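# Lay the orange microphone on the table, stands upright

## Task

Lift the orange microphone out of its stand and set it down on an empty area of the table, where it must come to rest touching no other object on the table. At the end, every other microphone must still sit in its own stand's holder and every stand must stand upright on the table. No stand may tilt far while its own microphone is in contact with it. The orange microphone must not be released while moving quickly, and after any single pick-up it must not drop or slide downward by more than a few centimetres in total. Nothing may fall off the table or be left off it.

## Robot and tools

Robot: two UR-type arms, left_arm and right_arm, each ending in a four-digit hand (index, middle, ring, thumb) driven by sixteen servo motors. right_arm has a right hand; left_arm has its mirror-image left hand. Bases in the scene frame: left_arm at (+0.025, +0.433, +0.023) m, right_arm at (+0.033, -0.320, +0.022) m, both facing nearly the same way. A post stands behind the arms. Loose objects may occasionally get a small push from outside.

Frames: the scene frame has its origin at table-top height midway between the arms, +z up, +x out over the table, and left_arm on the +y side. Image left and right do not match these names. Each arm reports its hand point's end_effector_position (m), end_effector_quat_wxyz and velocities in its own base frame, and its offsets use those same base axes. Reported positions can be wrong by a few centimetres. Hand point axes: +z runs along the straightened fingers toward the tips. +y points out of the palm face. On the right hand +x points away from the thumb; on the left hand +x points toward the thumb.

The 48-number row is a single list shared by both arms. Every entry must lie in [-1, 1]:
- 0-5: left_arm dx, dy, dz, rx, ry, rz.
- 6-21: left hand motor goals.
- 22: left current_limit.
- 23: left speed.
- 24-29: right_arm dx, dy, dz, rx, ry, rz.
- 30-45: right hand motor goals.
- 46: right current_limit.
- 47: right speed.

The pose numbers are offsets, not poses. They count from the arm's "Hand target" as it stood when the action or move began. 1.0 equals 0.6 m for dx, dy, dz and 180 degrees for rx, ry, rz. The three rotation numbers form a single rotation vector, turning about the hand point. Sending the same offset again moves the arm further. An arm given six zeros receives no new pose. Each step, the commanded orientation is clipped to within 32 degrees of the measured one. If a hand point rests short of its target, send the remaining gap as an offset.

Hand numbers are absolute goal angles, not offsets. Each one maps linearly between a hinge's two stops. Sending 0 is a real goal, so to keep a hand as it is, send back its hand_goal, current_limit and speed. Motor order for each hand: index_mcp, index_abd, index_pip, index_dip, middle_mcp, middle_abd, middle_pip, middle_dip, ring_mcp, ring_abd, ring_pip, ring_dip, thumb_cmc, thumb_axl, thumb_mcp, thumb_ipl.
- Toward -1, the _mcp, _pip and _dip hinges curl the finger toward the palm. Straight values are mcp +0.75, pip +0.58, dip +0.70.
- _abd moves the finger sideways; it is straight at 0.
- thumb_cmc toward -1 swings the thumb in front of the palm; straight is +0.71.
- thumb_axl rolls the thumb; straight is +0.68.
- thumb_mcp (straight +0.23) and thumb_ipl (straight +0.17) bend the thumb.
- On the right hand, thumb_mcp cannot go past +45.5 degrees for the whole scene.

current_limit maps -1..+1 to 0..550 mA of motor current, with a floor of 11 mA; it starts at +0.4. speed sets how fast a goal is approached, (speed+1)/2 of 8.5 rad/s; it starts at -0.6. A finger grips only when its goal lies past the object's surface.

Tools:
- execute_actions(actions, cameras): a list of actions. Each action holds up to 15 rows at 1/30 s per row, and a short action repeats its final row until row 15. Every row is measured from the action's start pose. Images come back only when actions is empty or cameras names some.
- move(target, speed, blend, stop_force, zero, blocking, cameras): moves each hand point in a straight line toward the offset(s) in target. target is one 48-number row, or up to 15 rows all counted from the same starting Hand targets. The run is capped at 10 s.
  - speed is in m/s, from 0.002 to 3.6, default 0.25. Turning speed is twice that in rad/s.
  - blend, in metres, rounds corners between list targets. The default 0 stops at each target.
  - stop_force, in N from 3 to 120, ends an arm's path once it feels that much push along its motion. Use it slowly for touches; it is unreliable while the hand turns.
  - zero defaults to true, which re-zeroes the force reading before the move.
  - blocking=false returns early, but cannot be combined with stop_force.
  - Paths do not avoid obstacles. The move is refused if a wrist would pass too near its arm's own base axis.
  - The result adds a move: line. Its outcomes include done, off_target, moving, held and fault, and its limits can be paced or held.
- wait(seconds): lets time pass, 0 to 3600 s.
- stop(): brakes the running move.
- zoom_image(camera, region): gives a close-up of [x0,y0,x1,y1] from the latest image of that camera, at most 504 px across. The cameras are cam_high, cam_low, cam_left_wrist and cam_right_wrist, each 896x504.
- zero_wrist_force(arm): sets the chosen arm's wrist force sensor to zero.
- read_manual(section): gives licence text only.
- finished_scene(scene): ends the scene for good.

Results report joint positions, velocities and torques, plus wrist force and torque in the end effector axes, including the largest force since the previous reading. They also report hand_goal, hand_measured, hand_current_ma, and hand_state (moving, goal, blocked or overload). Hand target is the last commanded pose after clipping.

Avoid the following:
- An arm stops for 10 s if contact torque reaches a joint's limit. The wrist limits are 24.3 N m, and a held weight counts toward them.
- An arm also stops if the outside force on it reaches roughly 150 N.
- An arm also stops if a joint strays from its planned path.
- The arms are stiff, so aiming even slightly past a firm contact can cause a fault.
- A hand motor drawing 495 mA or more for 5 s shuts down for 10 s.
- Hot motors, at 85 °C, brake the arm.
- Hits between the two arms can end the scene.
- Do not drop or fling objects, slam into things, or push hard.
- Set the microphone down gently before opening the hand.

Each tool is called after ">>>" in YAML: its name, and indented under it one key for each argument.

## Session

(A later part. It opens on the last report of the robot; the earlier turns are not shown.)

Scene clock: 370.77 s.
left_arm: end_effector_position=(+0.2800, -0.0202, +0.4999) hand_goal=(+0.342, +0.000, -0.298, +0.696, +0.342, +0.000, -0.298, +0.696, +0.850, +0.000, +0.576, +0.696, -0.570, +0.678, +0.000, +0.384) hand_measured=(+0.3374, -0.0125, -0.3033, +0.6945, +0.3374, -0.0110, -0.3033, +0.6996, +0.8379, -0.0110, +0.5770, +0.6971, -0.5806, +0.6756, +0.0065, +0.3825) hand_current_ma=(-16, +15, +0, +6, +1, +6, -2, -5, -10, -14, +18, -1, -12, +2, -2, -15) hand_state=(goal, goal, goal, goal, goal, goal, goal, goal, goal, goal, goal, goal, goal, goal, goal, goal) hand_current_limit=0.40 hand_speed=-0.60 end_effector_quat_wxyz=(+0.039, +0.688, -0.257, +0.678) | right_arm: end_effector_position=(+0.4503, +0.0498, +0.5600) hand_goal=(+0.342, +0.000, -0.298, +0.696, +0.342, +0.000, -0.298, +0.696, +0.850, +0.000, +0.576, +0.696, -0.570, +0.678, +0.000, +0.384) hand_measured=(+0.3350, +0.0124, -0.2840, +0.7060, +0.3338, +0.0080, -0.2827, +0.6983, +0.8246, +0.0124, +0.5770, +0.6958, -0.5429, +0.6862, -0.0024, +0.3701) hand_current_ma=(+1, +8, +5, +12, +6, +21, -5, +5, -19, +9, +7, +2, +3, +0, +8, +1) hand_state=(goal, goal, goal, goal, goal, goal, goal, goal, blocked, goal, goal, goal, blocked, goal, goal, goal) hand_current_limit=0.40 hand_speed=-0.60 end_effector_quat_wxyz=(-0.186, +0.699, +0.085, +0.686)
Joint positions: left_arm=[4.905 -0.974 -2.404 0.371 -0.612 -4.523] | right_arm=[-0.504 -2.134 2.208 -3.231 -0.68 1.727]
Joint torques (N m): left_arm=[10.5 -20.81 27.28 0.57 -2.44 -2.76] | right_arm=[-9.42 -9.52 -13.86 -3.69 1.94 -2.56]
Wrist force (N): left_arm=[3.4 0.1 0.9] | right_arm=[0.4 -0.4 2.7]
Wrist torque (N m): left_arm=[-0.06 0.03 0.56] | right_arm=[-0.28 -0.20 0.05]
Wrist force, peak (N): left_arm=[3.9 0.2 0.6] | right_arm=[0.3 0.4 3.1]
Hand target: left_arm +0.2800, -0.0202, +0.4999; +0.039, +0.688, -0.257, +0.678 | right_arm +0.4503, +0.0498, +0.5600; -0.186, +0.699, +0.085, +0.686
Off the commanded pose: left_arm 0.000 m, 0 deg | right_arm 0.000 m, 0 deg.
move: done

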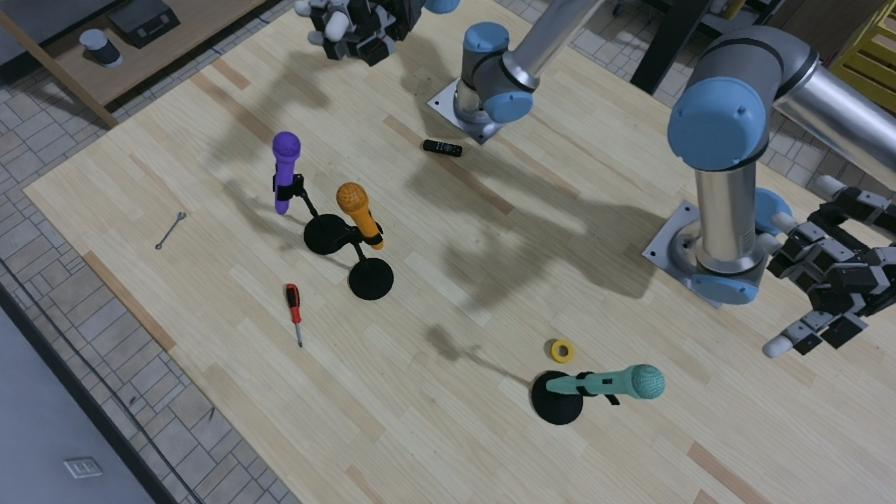

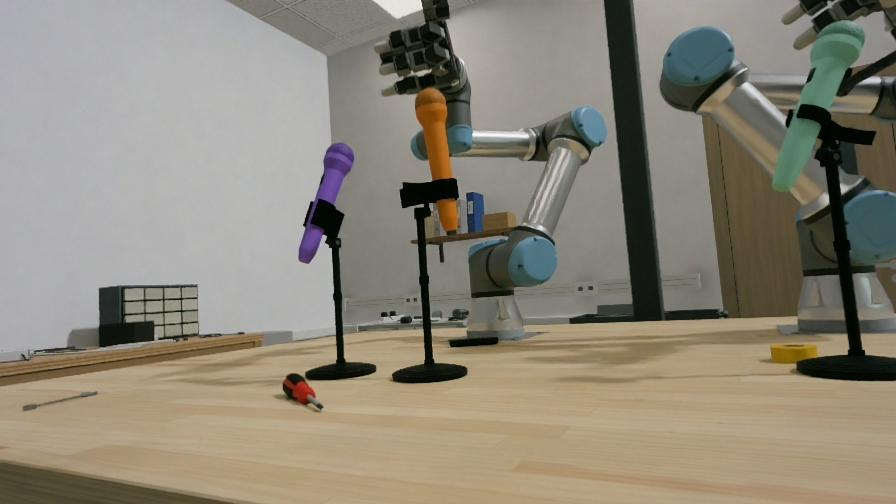

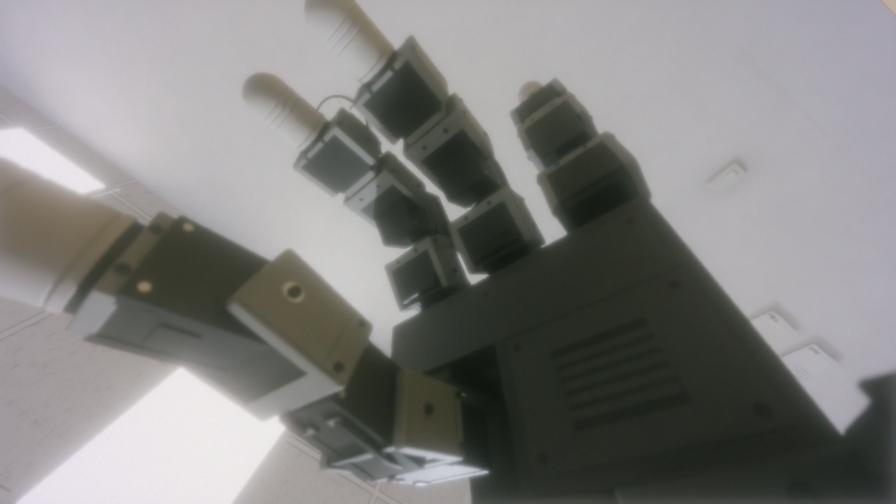

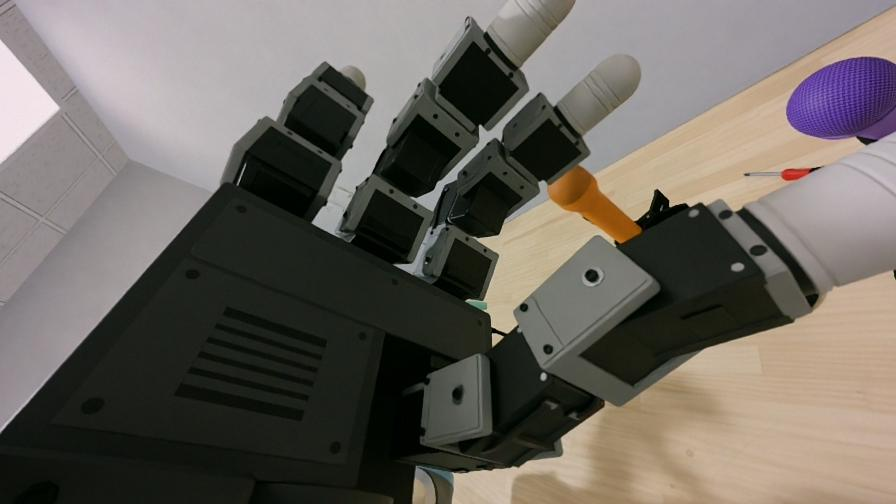

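>>> move:
  target:
    - [0,0,0,0,0,0, 0.342,0,-0.299,0.696,0.342,0,-0.299,0.696,0.85,0,0.576,0.696,-0.571,0.678,0.0,0.384,0.4,-0.6, 0.0828,0.5703,0,0,0,0,0.342,0,-0.299,0.696,0.342,0,-0.299,0.696,0.85,0,0.576,0.696,-0.571,0.678,0.0,0.384,0.4,-0.6]
    - [0,0,0,0,0,0, 0.342,0,-0.299,0.696,0.342,0,-0.299,0.696,0.85,0,0.576,0.696,-0.571,0.678,0.0,0.384,0.4,-0.6, 0.1695,0.5703,-0.3767,0,0,0,0.342,0,-0.299,0.696,0.342,0,-0.299,0.696,0.85,0,0.576,0.696,-0.571,0.678,0.0,0.384,0.4,-0.6]
  speed: 0.25
  blend: 0.03
  cameras: ["cam_high","cam_low","cam_right_wrist"]

>>> zoom_image:
  camera: "cam_high"
  region: [300, 160, 540, 320]

>>> zoom_image:
  camera: "cam_low"
  region: [380, 60, 620, 240]

Scene clock: 378.87 s.
left_arm: end_effector_position=(+0.2800, -0.0202, +0.4999) hand_goal=(+0.342, +0.000, -0.298, +0.696, +0.342, +0.000, -0.298, +0.696, +0.850, +0.000, +0.576, +0.696, -0.570, +0.678, +0.000, +0.384) hand_measured=(+0.3386, -0.0125, -0.3020, +0.6945, +0.3374, -0.0125, -0.3020, +0.6983, +0.8379, -0.0110, +0.5770, +0.6958, -0.5806, +0.6767, +0.0055, +0.3825) hand_current_ma=(-11, +9, +0, +7, +13, -4, +1, -14, +0, -3, -8, -15, -7, +1, +14, -10) hand_state=(goal, goal, goal, goal, goal, goal, goal, goal, goal, goal, goal, goal, goal, goal, goal, goal) hand_current_limit=0.40 hand_speed=-0.60 end_effector_quat_wxyz=(+0.039, +0.688, -0.257, +0.678) | right_arm: end_effector_position=(+0.5520, +0.3920, +0.3340) hand_goal=(+0.342, +0.000, -0.298, +0.696, +0.342, +0.000, -0.298, +0.696, +0.850, +0.000, +0.576, +0.696, -0.570, +0.678, +0.000, +0.384) hand_measured=(+0.3350, +0.0124, -0.2917, +0.7047, +0.3338, +0.0080, -0.2840, +0.6983, +0.8319, +0.0124, +0.5770, +0.6958, -0.5366, +0.6851, -0.0024, +0.3711) hand_current_ma=(+0, +0, -4, -2, -7, +4, +24, +2, +5, +2, -7, +11, +7, +2, +3, -35) hand_state=(goal, goal, goal, goal, goal, goal, goal, goal, goal, goal, goal, goal, blocked, goal, goal, goal) hand_current_limit=0.40 hand_speed=-0.60 end_effector_quat_wxyz=(-0.186, +0.699, +0.085, +0.686)
Joint positions: left_arm=[4.905 -0.974 -2.404 0.371 -0.612 -4.523] | right_arm=[0.613 -1.101 1.877 -3.927 -1.798 1.713]
Joint torques (N m): left_arm=[9.94 -20.92 27.35 0.44 -2.31 -2.58] | right_arm=[-9.03 -24.53 -24.71 -3.98 1.81 -2.53]
Wrist force (N): left_arm=[3.4 0.4 0.7] | right_arm=[1.1 -0.1 2.8]
Wrist torque (N m): left_arm=[0.00 0.03 0.53] | right_arm=[-0.26 -0.26 0.12]
Wrist force, peak (N): left_arm=[3.9 0.2 1.1] | right_arm=[1.7 -1.6 3.2]
Hand target: left_arm +0.2800, -0.0202, +0.4999; +0.039, +0.688, -0.257, +0.678 | right_arm +0.5520, +0.3920, +0.3340; -0.186, +0.699, +0.085, +0.686
Off the commanded pose: left_arm 0.000 m, 0 deg | right_arm 0.000 m, 0 deg.
move: done

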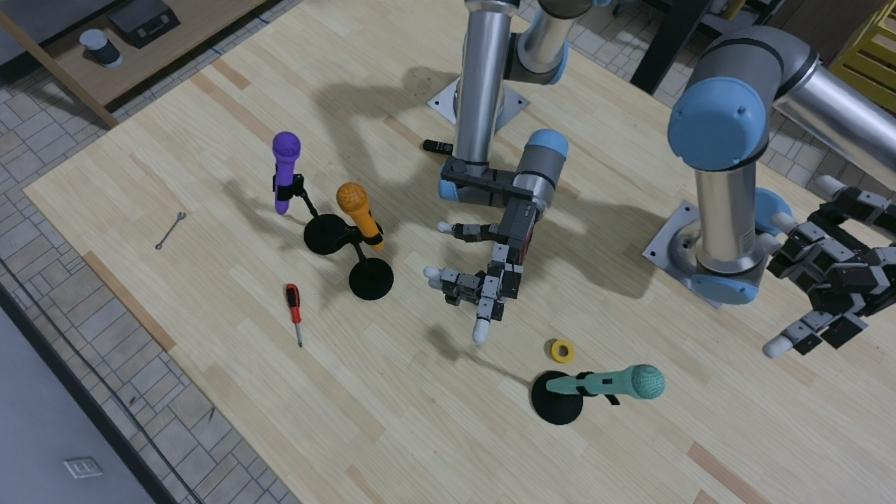

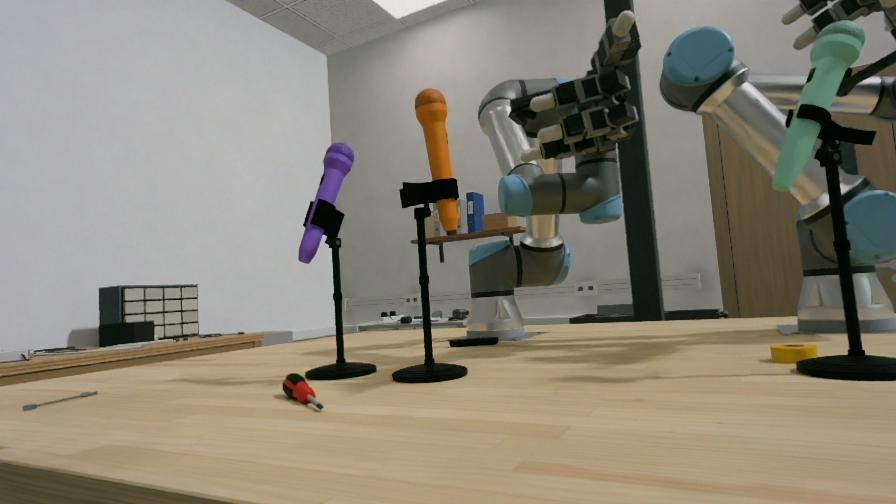

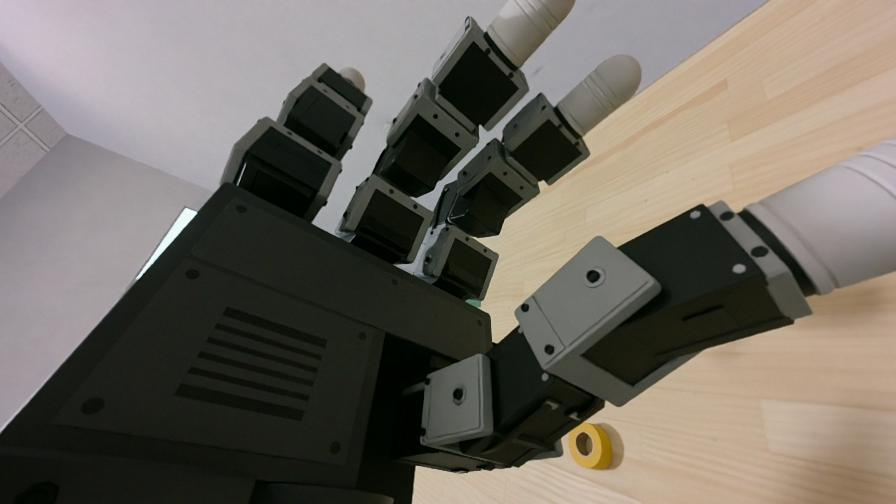

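Scaled by 2.100.

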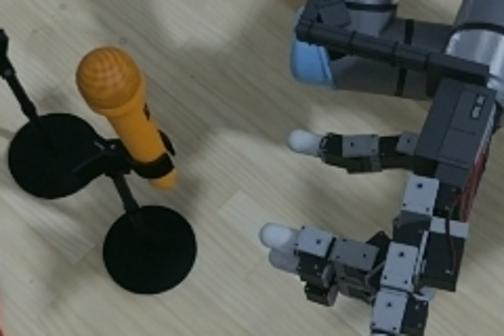

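Scaled by 2.100.

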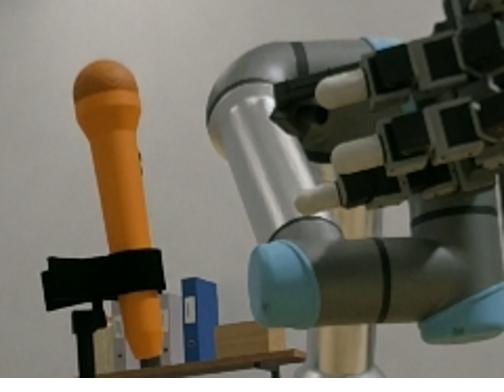

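>>> move:
  target: [0,0,0,0,0,0, 0.342,0,-0.299,0.696,0.342,0,-0.299,0.696,0.85,0,0.576,0.696,-0.571,0.678,0.0,0.384,0.4,-0.6, 0.0762,-0.1647,-0.0267,0,0,0,0.342,0,-0.299,0.696,0.342,0,-0.299,0.696,0.85,0,0.576,0.696,-0.571,0.678,0.169,0.276,0.4,-0.6]
  speed: 0.15
  cameras: ["cam_high","cam_low","cam_right_wrist"]

>>> zoom_image:
  camera: "cam_high"
  region: [310, 160, 490, 300]

>>> zoom_image:
  camera: "cam_low"
  region: [380, 60, 560, 240]

Scene clock: 404.00 s.
left_arm: end_effector_position=(+0.2800, -0.0202, +0.4999) hand_goal=(+0.342, +0.000, -0.298, +0.696, +0.342, +0.000, -0.298, +0.696, +0.850, +0.000, +0.576, +0.696, -0.570, +0.678, +0.000, +0.384) hand_measured=(+0.3374, -0.0110, -0.3033, +0.6932, +0.3374, -0.0096, -0.3020, +0.6983, +0.8379, -0.0110, +0.5770, +0.6958, -0.5818, +0.6756, +0.0055, +0.3825) hand_current_ma=(-14, +14, +12, +6, +8, -2, +12, -1, -11, -16, -6, -6, +5, -1, +10, -1) hand_state=(goal, goal, goal, goal, goal, goal, goal, goal, goal, goal, goal, goal, goal, goal, goal, goal) hand_current_limit=0.40 hand_speed=-0.60 end_effector_quat_wxyz=(+0.039, +0.688, -0.257, +0.678) | right_arm: end_effector_position=(+0.5977, +0.2932, +0.3180) hand_goal=(+0.342, +0.000, -0.298, +0.696, +0.342, +0.000, -0.298, +0.696, +0.850, +0.000, +0.576, +0.696, -0.570, +0.678, +0.170, +0.276) hand_measured=(+0.3350, +0.0124, -0.2917, +0.7047, +0.3338, +0.0095, -0.2840, +0.6971, +0.8331, +0.0124, +0.5770, +0.6958, -0.5366, +0.6851, +0.1728, +0.2853) hand_current_ma=(-21, -3, +6, -8, +3, -5, -11, +0, -22, +10, +5, +19, +4, +1, -8, +2) hand_state=(goal, goal, goal, goal, goal, goal, goal, goal, goal, goal, goal, goal, blocked, goal, goal, goal) hand_current_limit=0.40 hand_speed=-0.60 end_effector_quat_wxyz=(-0.186, +0.699, +0.085, +0.686)
Joint positions: left_arm=[4.905 -0.974 -2.404 0.371 -0.612 -4.523] | right_arm=[0.372 -1.139 2 -4.013 -1.557 1.715]
Joint torques (N m): left_arm=[10.02 -20.64 27.26 0.48 -2.19 -2.69] | right_arm=[-9.33 -43.98 -6.79 -4.31 1.96 1.73]
Wrist force (N): left_arm=[3.6 0.4 0.4] | right_arm=[0.8 -0.3 3.0]
Wrist torque (N m): left_arm=[0.01 -0.01 0.57] | right_arm=[-0.28 -0.23 0.02]
Wrist force, peak (N): left_arm=[3.8 0.4 0.9] | right_arm=[1.0 -0.1 3.5]
Hand target: left_arm +0.2800, -0.0202, +0.4999; +0.039, +0.688, -0.257, +0.678 | right_arm +0.5978, +0.2932, +0.3180; -0.186, +0.699, +0.085, +0.686
Off the commanded pose: left_arm 0.000 m, 0 deg | right_arm 0.000 m, 0 deg.
move: done

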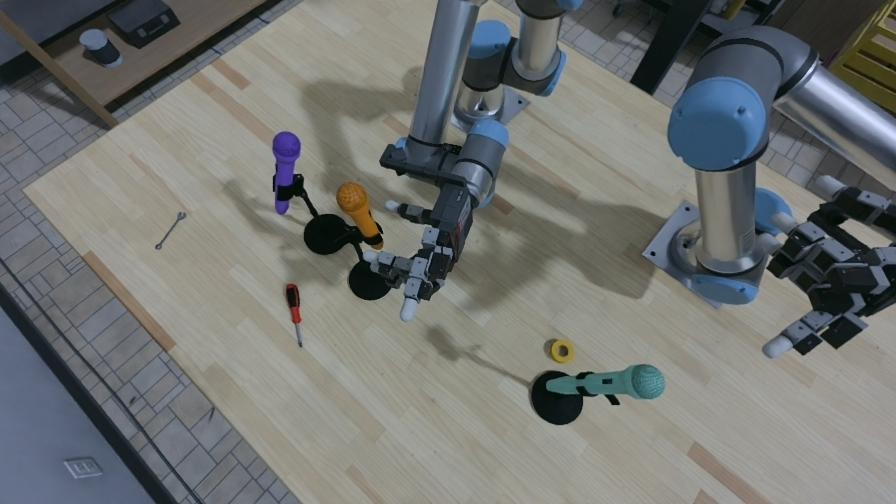

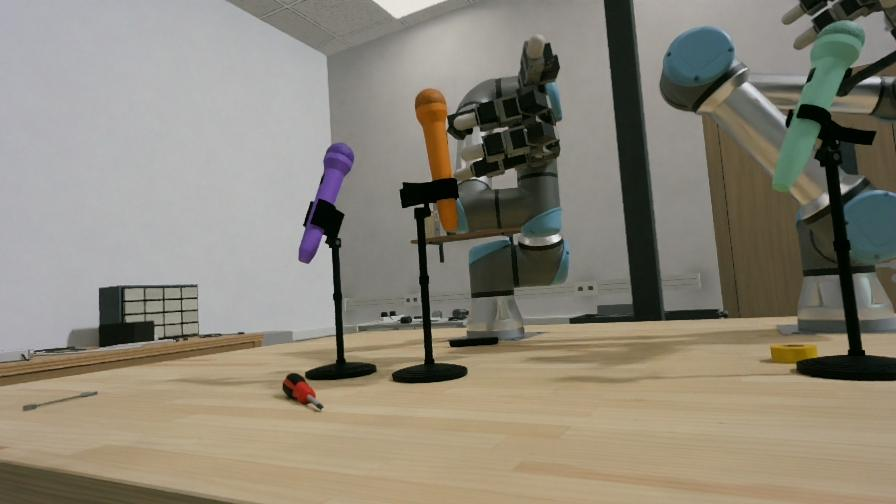

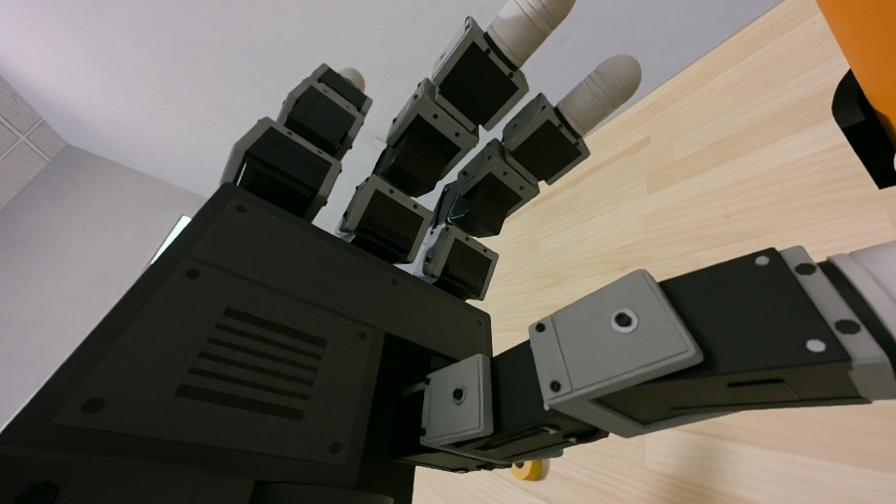

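Scaled by 2.800.

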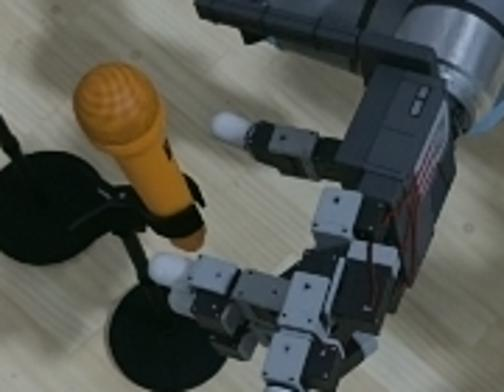

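Scaled by 2.800.

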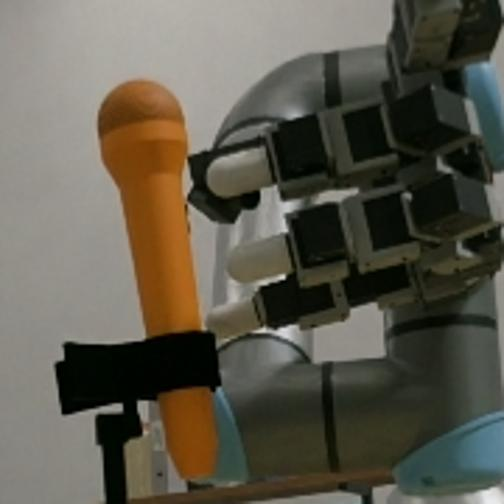

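>>> move:
  target: [0,0,0,0,0,0, 0.342,0,-0.299,0.696,0.342,0,-0.299,0.696,0.85,0,0.576,0.696,-0.571,0.678,0.0,0.384,0.4,-0.6, 0.0262,-0.0587,-0.0075,0,0,0,0.342,0,-0.299,0.696,0.342,0,-0.299,0.696,0.85,0,0.576,0.696,-0.571,0.678,0.169,0.276,0.4,-0.6]
  speed: 0.08

>>> move:
  target: [0,0,0,0,0,0, 0.342,0,-0.299,0.696,0.342,0,-0.299,0.696,0.85,0,0.576,0.696,-0.571,0.678,0.0,0.384,0.4,-0.6, 0,0,0,0,0,0,-0.293,0,0.378,0.696,-0.293,0,0.378,0.696,0.85,0,0.576,0.696,-0.571,0.678,-0.0225,0.405,0.4,-0.8]
  speed: 0.08
  cameras: ["cam_high","cam_low","cam_right_wrist"]

>>> zoom_image:
  camera: "cam_high"
  region: [310, 160, 490, 300]

>>> zoom_image:
  camera: "cam_low"
  region: [380, 60, 560, 240]

Scene clock: 417.87 s.
left_arm: end_effector_position=(+0.2800, -0.0202, +0.4999) hand_goal=(+0.342, +0.000, -0.298, +0.696, +0.342, +0.000, -0.298, +0.696, +0.850, +0.000, +0.576, +0.696, -0.570, +0.678, +0.000, +0.384) hand_measured=(+0.3386, -0.0125, -0.3033, +0.6945, +0.3362, -0.0125, -0.3033, +0.6996, +0.8379, -0.0110, +0.5770, +0.6971, -0.5806, +0.6767, +0.0055, +0.3825) hand_current_ma=(-18, +11, +6, +12, +22, +0, +0, +0, -11, -5, -8, -13, -5, -7, +11, +0) hand_state=(goal, goal, goal, goal, goal, goal, goal, goal, goal, goal, goal, goal, goal, goal, goal, goal) hand_current_limit=0.40 hand_speed=-0.60 end_effector_quat_wxyz=(+0.039, +0.688, -0.257, +0.678) | right_arm: end_effector_position=(+0.6135, +0.2580, +0.3135) hand_goal=(+0.342, +0.000, -0.298, +0.696, +0.342, +0.000, -0.298, +0.696, +0.850, +0.000, +0.576, +0.696, -0.570, +0.678, +0.170, +0.276) hand_measured=(+0.3350, +0.0124, -0.2917, +0.7060, +0.3338, +0.0065, -0.2840, +0.6971, +0.8331, +0.0124, +0.5770, +0.6958, -0.5379, +0.6851, +0.1728, +0.2853) hand_current_ma=(+3, +8, -5, -6, -4, +15, +12, +15, -17, -2, -3, +0, +0, -16, +9, -13) hand_state=(goal, goal, goal, goal, goal, goal, goal, goal, goal, goal, goal, goal, blocked, goal, goal, goal) hand_current_limit=0.40 hand_speed=-0.60 end_effector_quat_wxyz=(-0.186, +0.699, +0.085, +0.686)
Joint positions: left_arm=[4.905 -0.974 -2.404 0.371 -0.612 -4.523] | right_arm=[0.283 -1.144 2.027 -4.034 -1.467 1.716]
Joint torques (N m): left_arm=[10.59 -21.14 27.28 0.43 -2.22 -2.47] | right_arm=[-9.52 -43.3 -5.79 -4.19 1.73 1.65]
Wrist force (N): left_arm=[3.6 0.0 1.1] | right_arm=[0.5 -0.1 2.8]
Wrist torque (N m): left_arm=[-0.08 0.01 0.57] | right_arm=[-0.25 -0.17 -0.02]
Wrist force, peak (N): left_arm=[3.9 -0.1 1.3] | right_arm=[1.1 0.1 3.4]
Hand target: left_arm +0.2800, -0.0202, +0.4999; +0.039, +0.688, -0.257, +0.678 | right_arm +0.6135, +0.2580, +0.3135; -0.186, +0.699, +0.085, +0.686
Off the commanded pose: left_arm 0.000 m, 0 deg | right_arm 0.000 m, 0 deg.
move: done

Scene clock: 419.10 s.
left_arm: end_effector_position=(+0.2800, -0.0202, +0.4999) hand_goal=(+0.342, +0.000, -0.298, +0.696, +0.342, +0.000, -0.298, +0.696, +0.850, +0.000, +0.576, +0.696, -0.570, +0.678, +0.000, +0.384) hand_measured=(+0.3362, -0.0125, -0.3033, +0.6958, +0.3362, -0.0125, -0.3020, +0.6996, +0.8391, -0.0125, +0.5770, +0.6958, -0.5818, +0.6756, +0.0055, +0.3825) hand_current_ma=(-6, +1, +9, +18, +14, +7, -15, -4, -13, -7, +2, -1, -4, +13, +14, -6) hand_state=(goal, goal, goal, goal, goal, goal, goal, goal, goal, goal, goal, goal, goal, goal, goal, goal) hand_current_limit=0.40 hand_speed=-0.60 end_effector_quat_wxyz=(+0.039, +0.688, -0.257, +0.678) | right_arm: end_effector_position=(+0.6135, +0.2580, +0.3135) hand_goal=(-0.292, +0.000, +0.378, +0.696, -0.292, +0.000, +0.378, +0.696, +0.850, +0.000, +0.576, +0.696, -0.570, +0.678, -0.022, +0.406) hand_measured=(-0.2873, +0.0124, +0.3665, +0.7047, -0.2873, +0.0080, +0.3652, +0.6971, +0.8331, +0.0124, +0.5770, +0.6958, -0.5366, +0.6851, -0.0153, +0.3958) hand_current_ma=(+14, +13, -17, +16, -2, +14, +18, -7, -9, +5, +3, +6, +5, +20, -5, +0) hand_state=(goal, goal, goal, goal, goal, goal, goal, goal, goal, goal, goal, goal, blocked, goal, goal, goal) hand_current_limit=0.40 hand_speed=-0.80 end_effector_quat_wxyz=(-0.186, +0.699, +0.085, +0.686)
Joint positions: left_arm=[4.905 -0.974 -2.404 0.371 -0.612 -4.523] | right_arm=[0.282 -1.144 2.027 -4.034 -1.467 1.716]
Joint torques (N m): left_arm=[10.46 -20.26 26.7 0.47 -2.33 -2.51] | right_arm=[-8.81 -42.08 -6.19 -4.21 1.79 1.65]
Wrist force (N): left_arm=[3.1 0.3 0.8] | right_arm=[0.9 -0.3 2.8]
Wrist torque (N m): left_arm=[-0.04 0.07 0.53] | right_arm=[-0.26 -0.20 0.07]
Wrist force, peak (N): left_arm=[3.7 0.4 1.1] | right_arm=[1.1 0.1 3.4]
Hand target: left_arm +0.2800, -0.0202, +0.4999; +0.039, +0.688, -0.257, +0.678 | right_arm +0.6135, +0.2580, +0.3135; -0.186, +0.699, +0.085, +0.686
Off the commanded pose: left_arm 0.000 m, 0 deg | right_arm 0.000 m, 0 deg.
move: done

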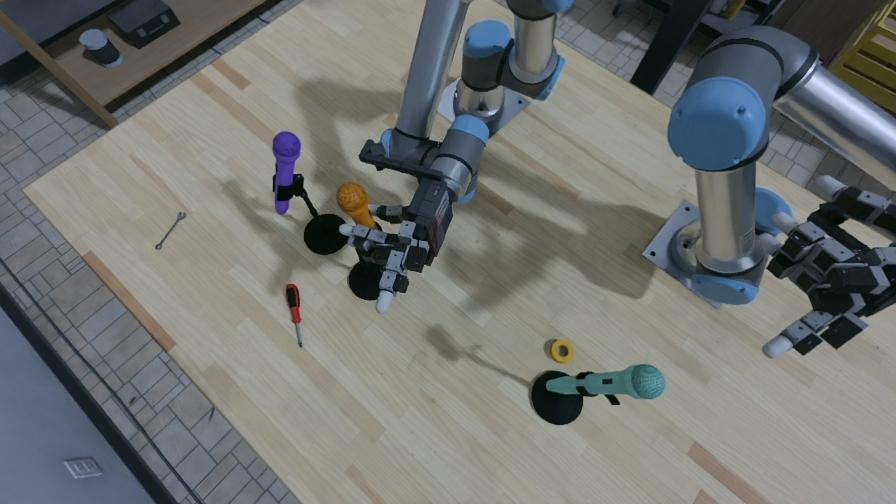

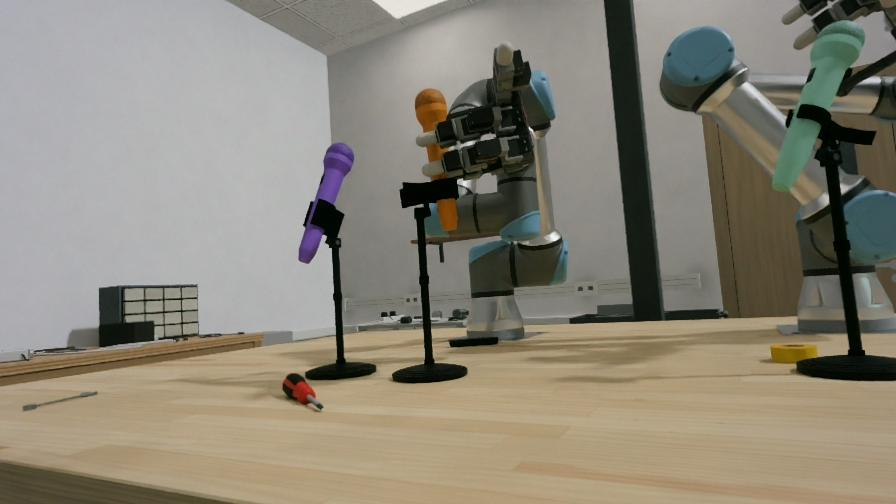

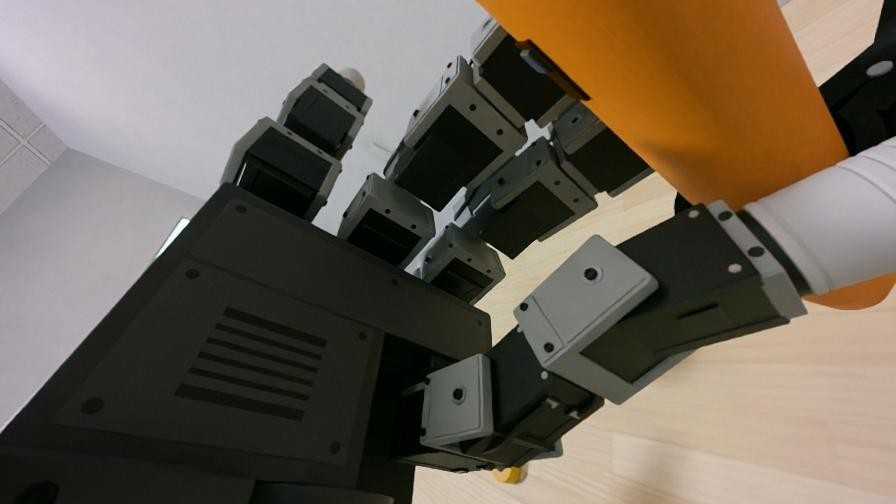

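Scaled by 2.800.

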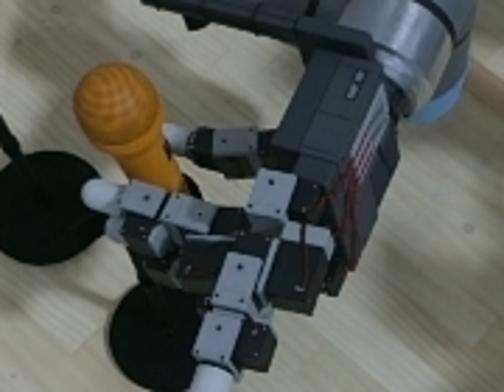

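Scaled by 2.800.

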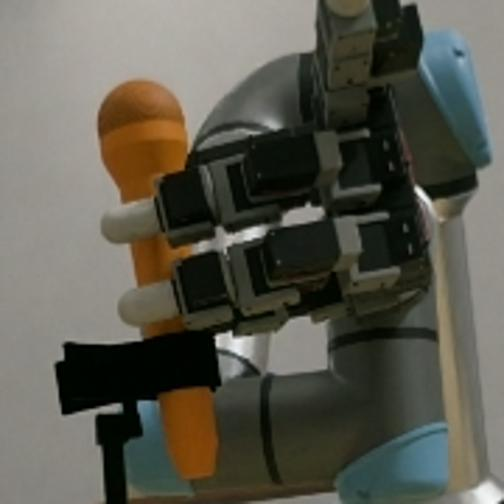

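>>> move:
  target: [0,0,0,0,0,0, 0.342,0,-0.299,0.696,0.342,0,-0.299,0.696,0.85,0,0.576,0.696,-0.571,0.678,0.0,0.384,0.4,-0.6, -0.0062,0.0153,0.0025,0,0,0,-0.293,0,0.378,0.696,-0.293,0,0.378,0.696,0.85,0,0.576,0.696,-0.571,0.678,-0.0225,0.405,0.4,-0.8]
  speed: 0.05

>>> move:
  target: [0,0,0,0,0,0, 0.342,0,-0.299,0.696,0.342,0,-0.299,0.696,0.85,0,0.576,0.696,-0.571,0.678,0.0,0.384,0.4,-0.6, 0,0,0,0,0,0,-0.411,0,0.489,0.696,-0.411,0,0.489,0.696,0.85,0,0.576,0.696,-0.571,0.678,-0.138,0.516,0.0,-0.95]
  speed: 0.08
  cameras: ["cam_high","cam_low","cam_right_wrist"]

>>> zoom_image:
  camera: "cam_high"
  region: [310, 160, 490, 300]

>>> zoom_image:
  camera: "cam_low"
  region: [380, 60, 560, 240]

Scene clock: 434.07 s.
left_arm: end_effector_position=(+0.2800, -0.0202, +0.4999) hand_goal=(+0.342, +0.000, -0.298, +0.696, +0.342, +0.000, -0.298, +0.696, +0.850, +0.000, +0.576, +0.696, -0.570, +0.678, +0.000, +0.384) hand_measured=(+0.3362, -0.0125, -0.3020, +0.6945, +0.3386, -0.0110, -0.3020, +0.6996, +0.8379, -0.0110, +0.5770, +0.6971, -0.5806, +0.6756, +0.0055, +0.3825) hand_current_ma=(-7, +7, +5, +3, +14, +3, +0, +0, -14, -8, +0, -2, -12, -8, +13, -1) hand_state=(goal, goal, goal, goal, goal, goal, goal, goal, goal, goal, goal, goal, goal, goal, goal, goal) hand_current_limit=0.40 hand_speed=-0.60 end_effector_quat_wxyz=(+0.039, +0.688, -0.257, +0.678) | right_arm: end_effector_position=(+0.6098, +0.2671, +0.3150) hand_goal=(-0.292, +0.000, +0.378, +0.696, -0.292, +0.000, +0.378, +0.696, +0.850, +0.000, +0.576, +0.696, -0.570, +0.678, -0.022, +0.406) hand_measured=(-0.2873, +0.0124, +0.3665, +0.7047, -0.2873, +0.0080, +0.3652, +0.6971, +0.8331, +0.0109, +0.5757, +0.6971, -0.5366, +0.6851, -0.0143, +0.3958) hand_current_ma=(+14, +5, +6, -6, +3, +4, -8, +14, -17, +17, -1, -3, -3, -2, +5, -8) hand_state=(goal, goal, goal, goal, goal, goal, goal, goal, goal, goal, goal, goal, blocked, goal, goal, goal) hand_current_limit=0.40 hand_speed=-0.80 end_effector_quat_wxyz=(-0.186, +0.699, +0.085, +0.686)
Joint positions: left_arm=[4.905 -0.974 -2.404 0.371 -0.612 -4.523] | right_arm=[0.306 -1.143 2.02 -4.028 -1.49 1.716]
Joint torques (N m): left_arm=[9.79 -20.42 26.96 0.51 -2.17 -2.47] | right_arm=[8.76 -21.9 -24.02 0.19 -2.54 -2.74]
Wrist force (N): left_arm=[3.4 0.0 1.0] | right_arm=[0.7 -0.3 3.0]
Wrist torque (N m): left_arm=[-0.09 0.04 0.55] | right_arm=[-0.27 -0.16 0.05]
Wrist force, peak (N): left_arm=[3.8 0.1 0.9] | right_arm=[1.2 -0.3 3.3]
Hand target: left_arm +0.2800, -0.0202, +0.4999; +0.039, +0.688, -0.257, +0.678 | right_arm +0.6098, +0.2671, +0.3150; -0.186, +0.699, +0.085, +0.686
Off the commanded pose: left_arm 0.000 m, 0 deg | right_arm 0.000 m, 0 deg.
move: done

Scene clock: 435.13 s.
left_arm: end_effector_position=(+0.2800, -0.0202, +0.4999) hand_goal=(+0.342, +0.000, -0.298, +0.696, +0.342, +0.000, -0.298, +0.696, +0.850, +0.000, +0.576, +0.696, -0.570, +0.678, +0.000, +0.384) hand_measured=(+0.3374, -0.0125, -0.3020, +0.6958, +0.3374, -0.0110, -0.3020, +0.6983, +0.8391, -0.0125, +0.5770, +0.6958, -0.5806, +0.6756, +0.0055, +0.3825) hand_current_ma=(-16, +8, +10, +8, +8, -1, -5, +13, -3, -10, +1, +7, -7, -5, +6, -4) hand_state=(goal, goal, goal, goal, goal, goal, goal, goal, goal, goal, goal, goal, goal, goal, goal, goal) hand_current_limit=0.40 hand_speed=-0.60 end_effector_quat_wxyz=(+0.039, +0.688, -0.257, +0.678) | right_arm: end_effector_position=(+0.6098, +0.2671, +0.3150) hand_goal=(-0.410, +0.000, +0.490, +0.696, -0.410, +0.000, +0.490, +0.696, +0.850, +0.000, +0.576, +0.696, -0.570, +0.678, -0.138, +0.516) hand_measured=(-0.4006, +0.0109, +0.4756, +0.7047, -0.3958, +0.0080, +0.4756, +0.6983, +0.8331, +0.0109, +0.5770, +0.6958, -0.5366, +0.6851, -0.1251, +0.5035) hand_current_ma=(+19, +5, -19, +13, +2, +13, +6, +0, -10, +3, +6, -5, +11, +4, +13, -8) hand_state=(goal, goal, goal, goal, goal, goal, goal, goal, goal, goal, goal, goal, blocked, goal, goal, goal) hand_current_limit=0.00 hand_speed=-0.95 end_effector_quat_wxyz=(-0.186, +0.699, +0.085, +0.686)
Joint positions: left_arm=[4.905 -0.974 -2.404 0.371 -0.612 -4.523] | right_arm=[0.306 -1.143 2.02 -4.028 -1.49 1.716]
Joint torques (N m): left_arm=[10.29 -21.26 26.99 0.4 -2.34 -2.6] | right_arm=[10.46 -21.14 -23.49 0.2 -2.42 -2.61]
Wrist force (N): left_arm=[3.4 0.2 1.0] | right_arm=[0.8 -0.4 3.2]
Wrist torque (N m): left_arm=[-0.05 0.04 0.54] | right_arm=[-0.30 -0.18 0.06]
Wrist force, peak (N): left_arm=[3.6 0.0 1.1] | right_arm=[1.1 -0.5 3.3]
Hand target: left_arm +0.2800, -0.0202, +0.4999; +0.039, +0.688, -0.257, +0.678 | right_arm +0.6098, +0.2671, +0.3150; -0.186, +0.699, +0.085, +0.686
Off the commanded pose: left_arm 0.000 m, 0 deg | right_arm 0.000 m, 0 deg.
move: done

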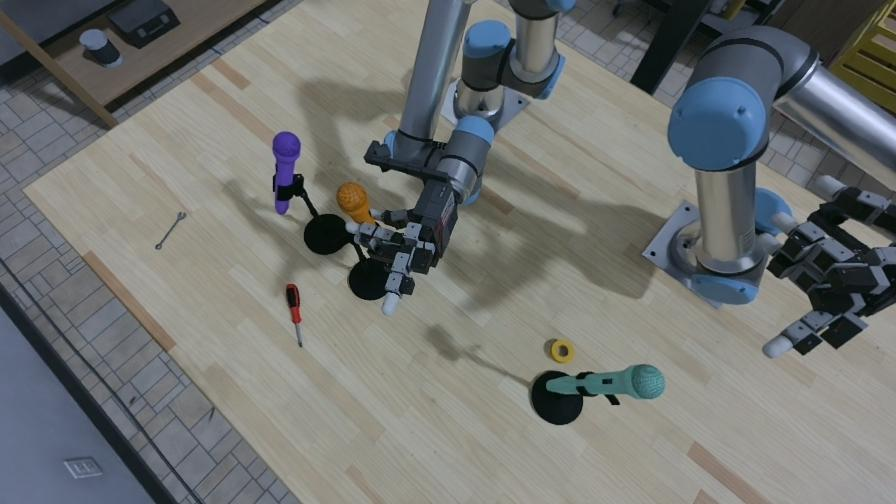

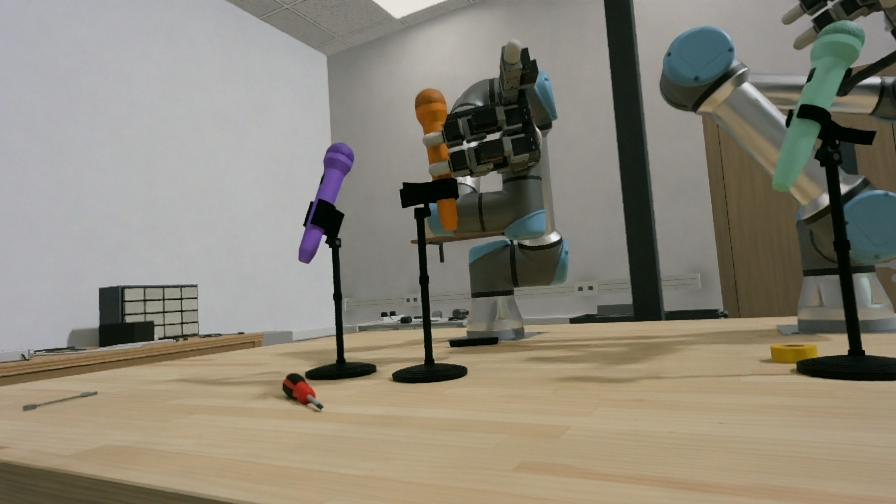

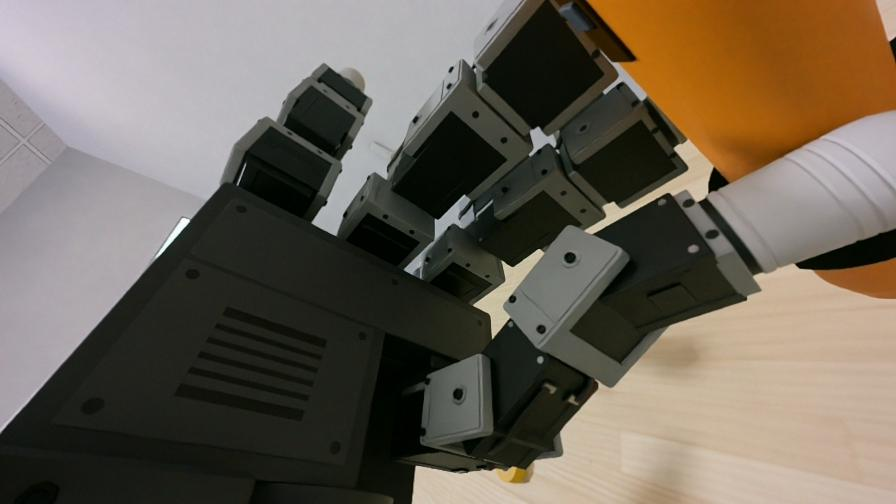

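Scaled by 2.800.

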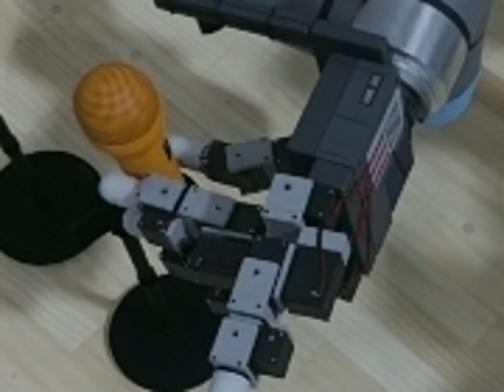

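Scaled by 2.800.

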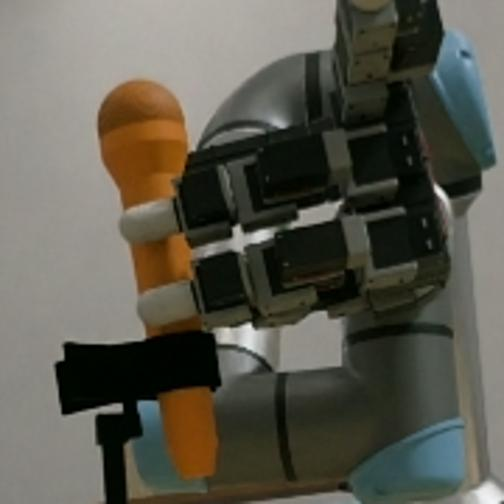

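>>> move:
  target: [0,0,0,0,0,0, 0.342,0,-0.299,0.696,0.342,0,-0.299,0.696,0.85,0,0.576,0.696,-0.571,0.678,0.0,0.384,0.4,-0.6, 0,0,0,0,0,0,-0.452,0,0.533,0.696,-0.452,0,0.533,0.696,0.85,0,0.576,0.696,-0.571,0.678,-0.202,0.492,0.0,-0.95]
  speed: 0.08
  cameras: ["cam_high","cam_low","cam_right_wrist"]

>>> zoom_image:
  camera: "cam_high"
  region: [310, 160, 490, 300]

>>> zoom_image:
  camera: "cam_low"
  region: [380, 60, 560, 240]

Scene clock: 440.60 s.
left_arm: end_effector_position=(+0.2800, -0.0202, +0.4999) hand_goal=(+0.342, +0.000, -0.298, +0.696, +0.342, +0.000, -0.298, +0.696, +0.850, +0.000, +0.576, +0.696, -0.570, +0.678, +0.000, +0.384) hand_measured=(+0.3374, -0.0125, -0.3020, +0.6945, +0.3362, -0.0110, -0.3020, +0.6983, +0.8379, -0.0110, +0.5770, +0.6945, -0.5806, +0.6756, +0.0055, +0.3825) hand_current_ma=(-21, +3, +5, +17, +22, +2, -9, +1, +0, -4, -4, +5, -5, +2, +6, -3) hand_state=(goal, goal, goal, goal, goal, goal, goal, goal, goal, goal, goal, goal, goal, goal, goal, goal) hand_current_limit=0.40 hand_speed=-0.60 end_effector_quat_wxyz=(+0.039, +0.688, -0.257, +0.678) | right_arm: end_effector_position=(+0.6098, +0.2671, +0.3150) hand_goal=(-0.452, +0.000, +0.534, +0.696, -0.452, +0.000, +0.534, +0.696, +0.850, +0.000, +0.576, +0.696, -0.570, +0.678, -0.202, +0.492) hand_measured=(-0.4392, +0.0124, +0.5231, +0.7060, -0.4223, +0.0080, +0.5256, +0.7022, +0.8331, +0.0124, +0.5770, +0.6958, -0.5366, +0.6851, -0.1380, +0.5073) hand_current_ma=(+0, +19, +0, -8, +7, +7, +6, +23, +0, +1, +2, +8, +10, -5, +42, +18) hand_state=(goal, goal, goal, goal, blocked, goal, goal, goal, goal, goal, goal, goal, blocked, goal, moving, goal) hand_current_limit=0.00 hand_speed=-0.95 end_effector_quat_wxyz=(-0.186, +0.699, +0.085, +0.686)
Joint positions: left_arm=[4.905 -0.974 -2.404 0.371 -0.612 -4.523] | right_arm=[0.306 -1.143 2.02 -4.028 -1.49 1.716]
Joint torques (N m): left_arm=[10.08 -20.27 26.22 0.47 -2.18 -2.52] | right_arm=[9.67 -20.95 -23.02 0.04 -2.36 -2.72]
Wrist force (N): left_arm=[3.4 -0.1 0.9] | right_arm=[0.4 0.1 2.3]
Wrist torque (N m): left_arm=[-0.09 0.02 0.57] | right_arm=[-0.20 -0.15 0.07]
Wrist force, peak (N): left_arm=[3.8 0.4 1.0] | right_arm=[1.5 -0.3 3.3]
Hand target: left_arm +0.2800, -0.0202, +0.4999; +0.039, +0.688, -0.257, +0.678 | right_arm +0.6098, +0.2671, +0.3150; -0.186, +0.699, +0.085, +0.686
Off the commanded pose: left_arm 0.000 m, 0 deg | right_arm 0.000 m, 0 deg.
move: done

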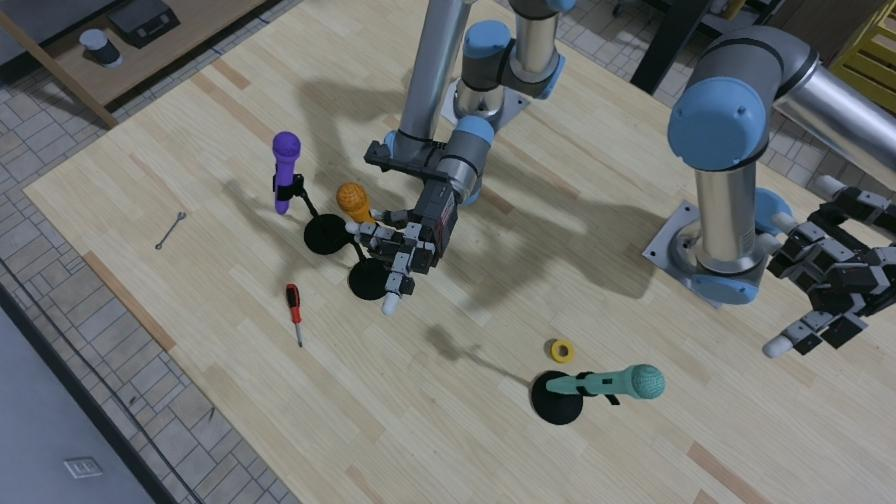

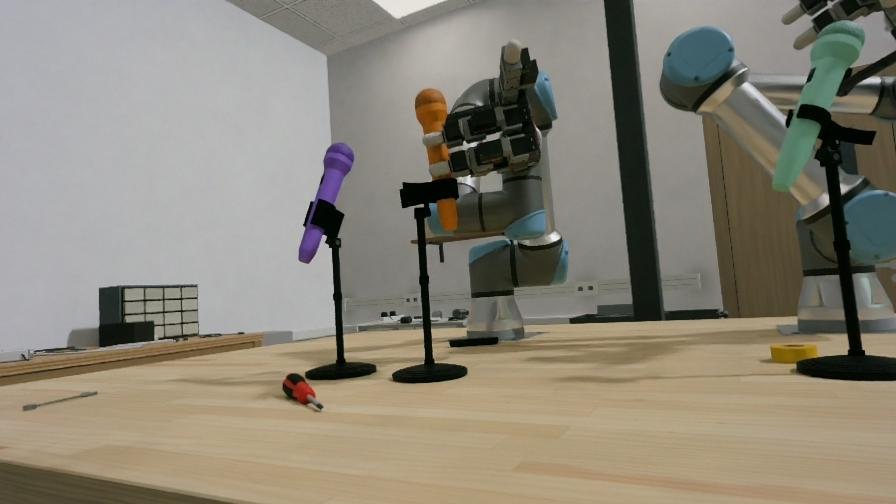

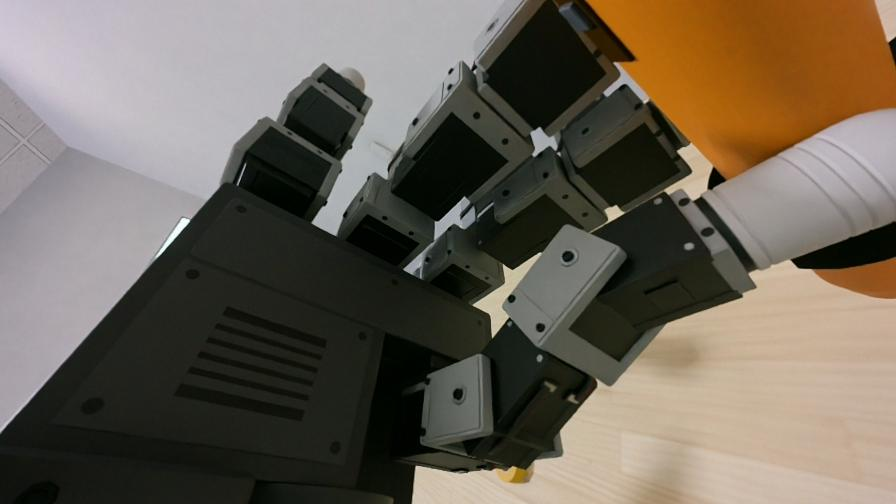

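Scaled by 2.800.

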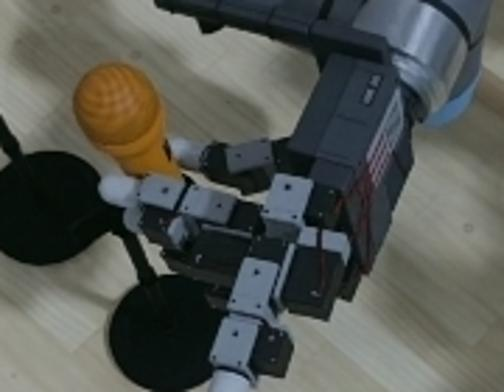

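Scaled by 2.800.

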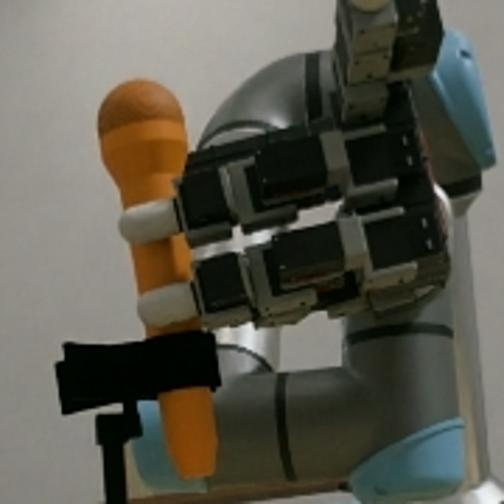

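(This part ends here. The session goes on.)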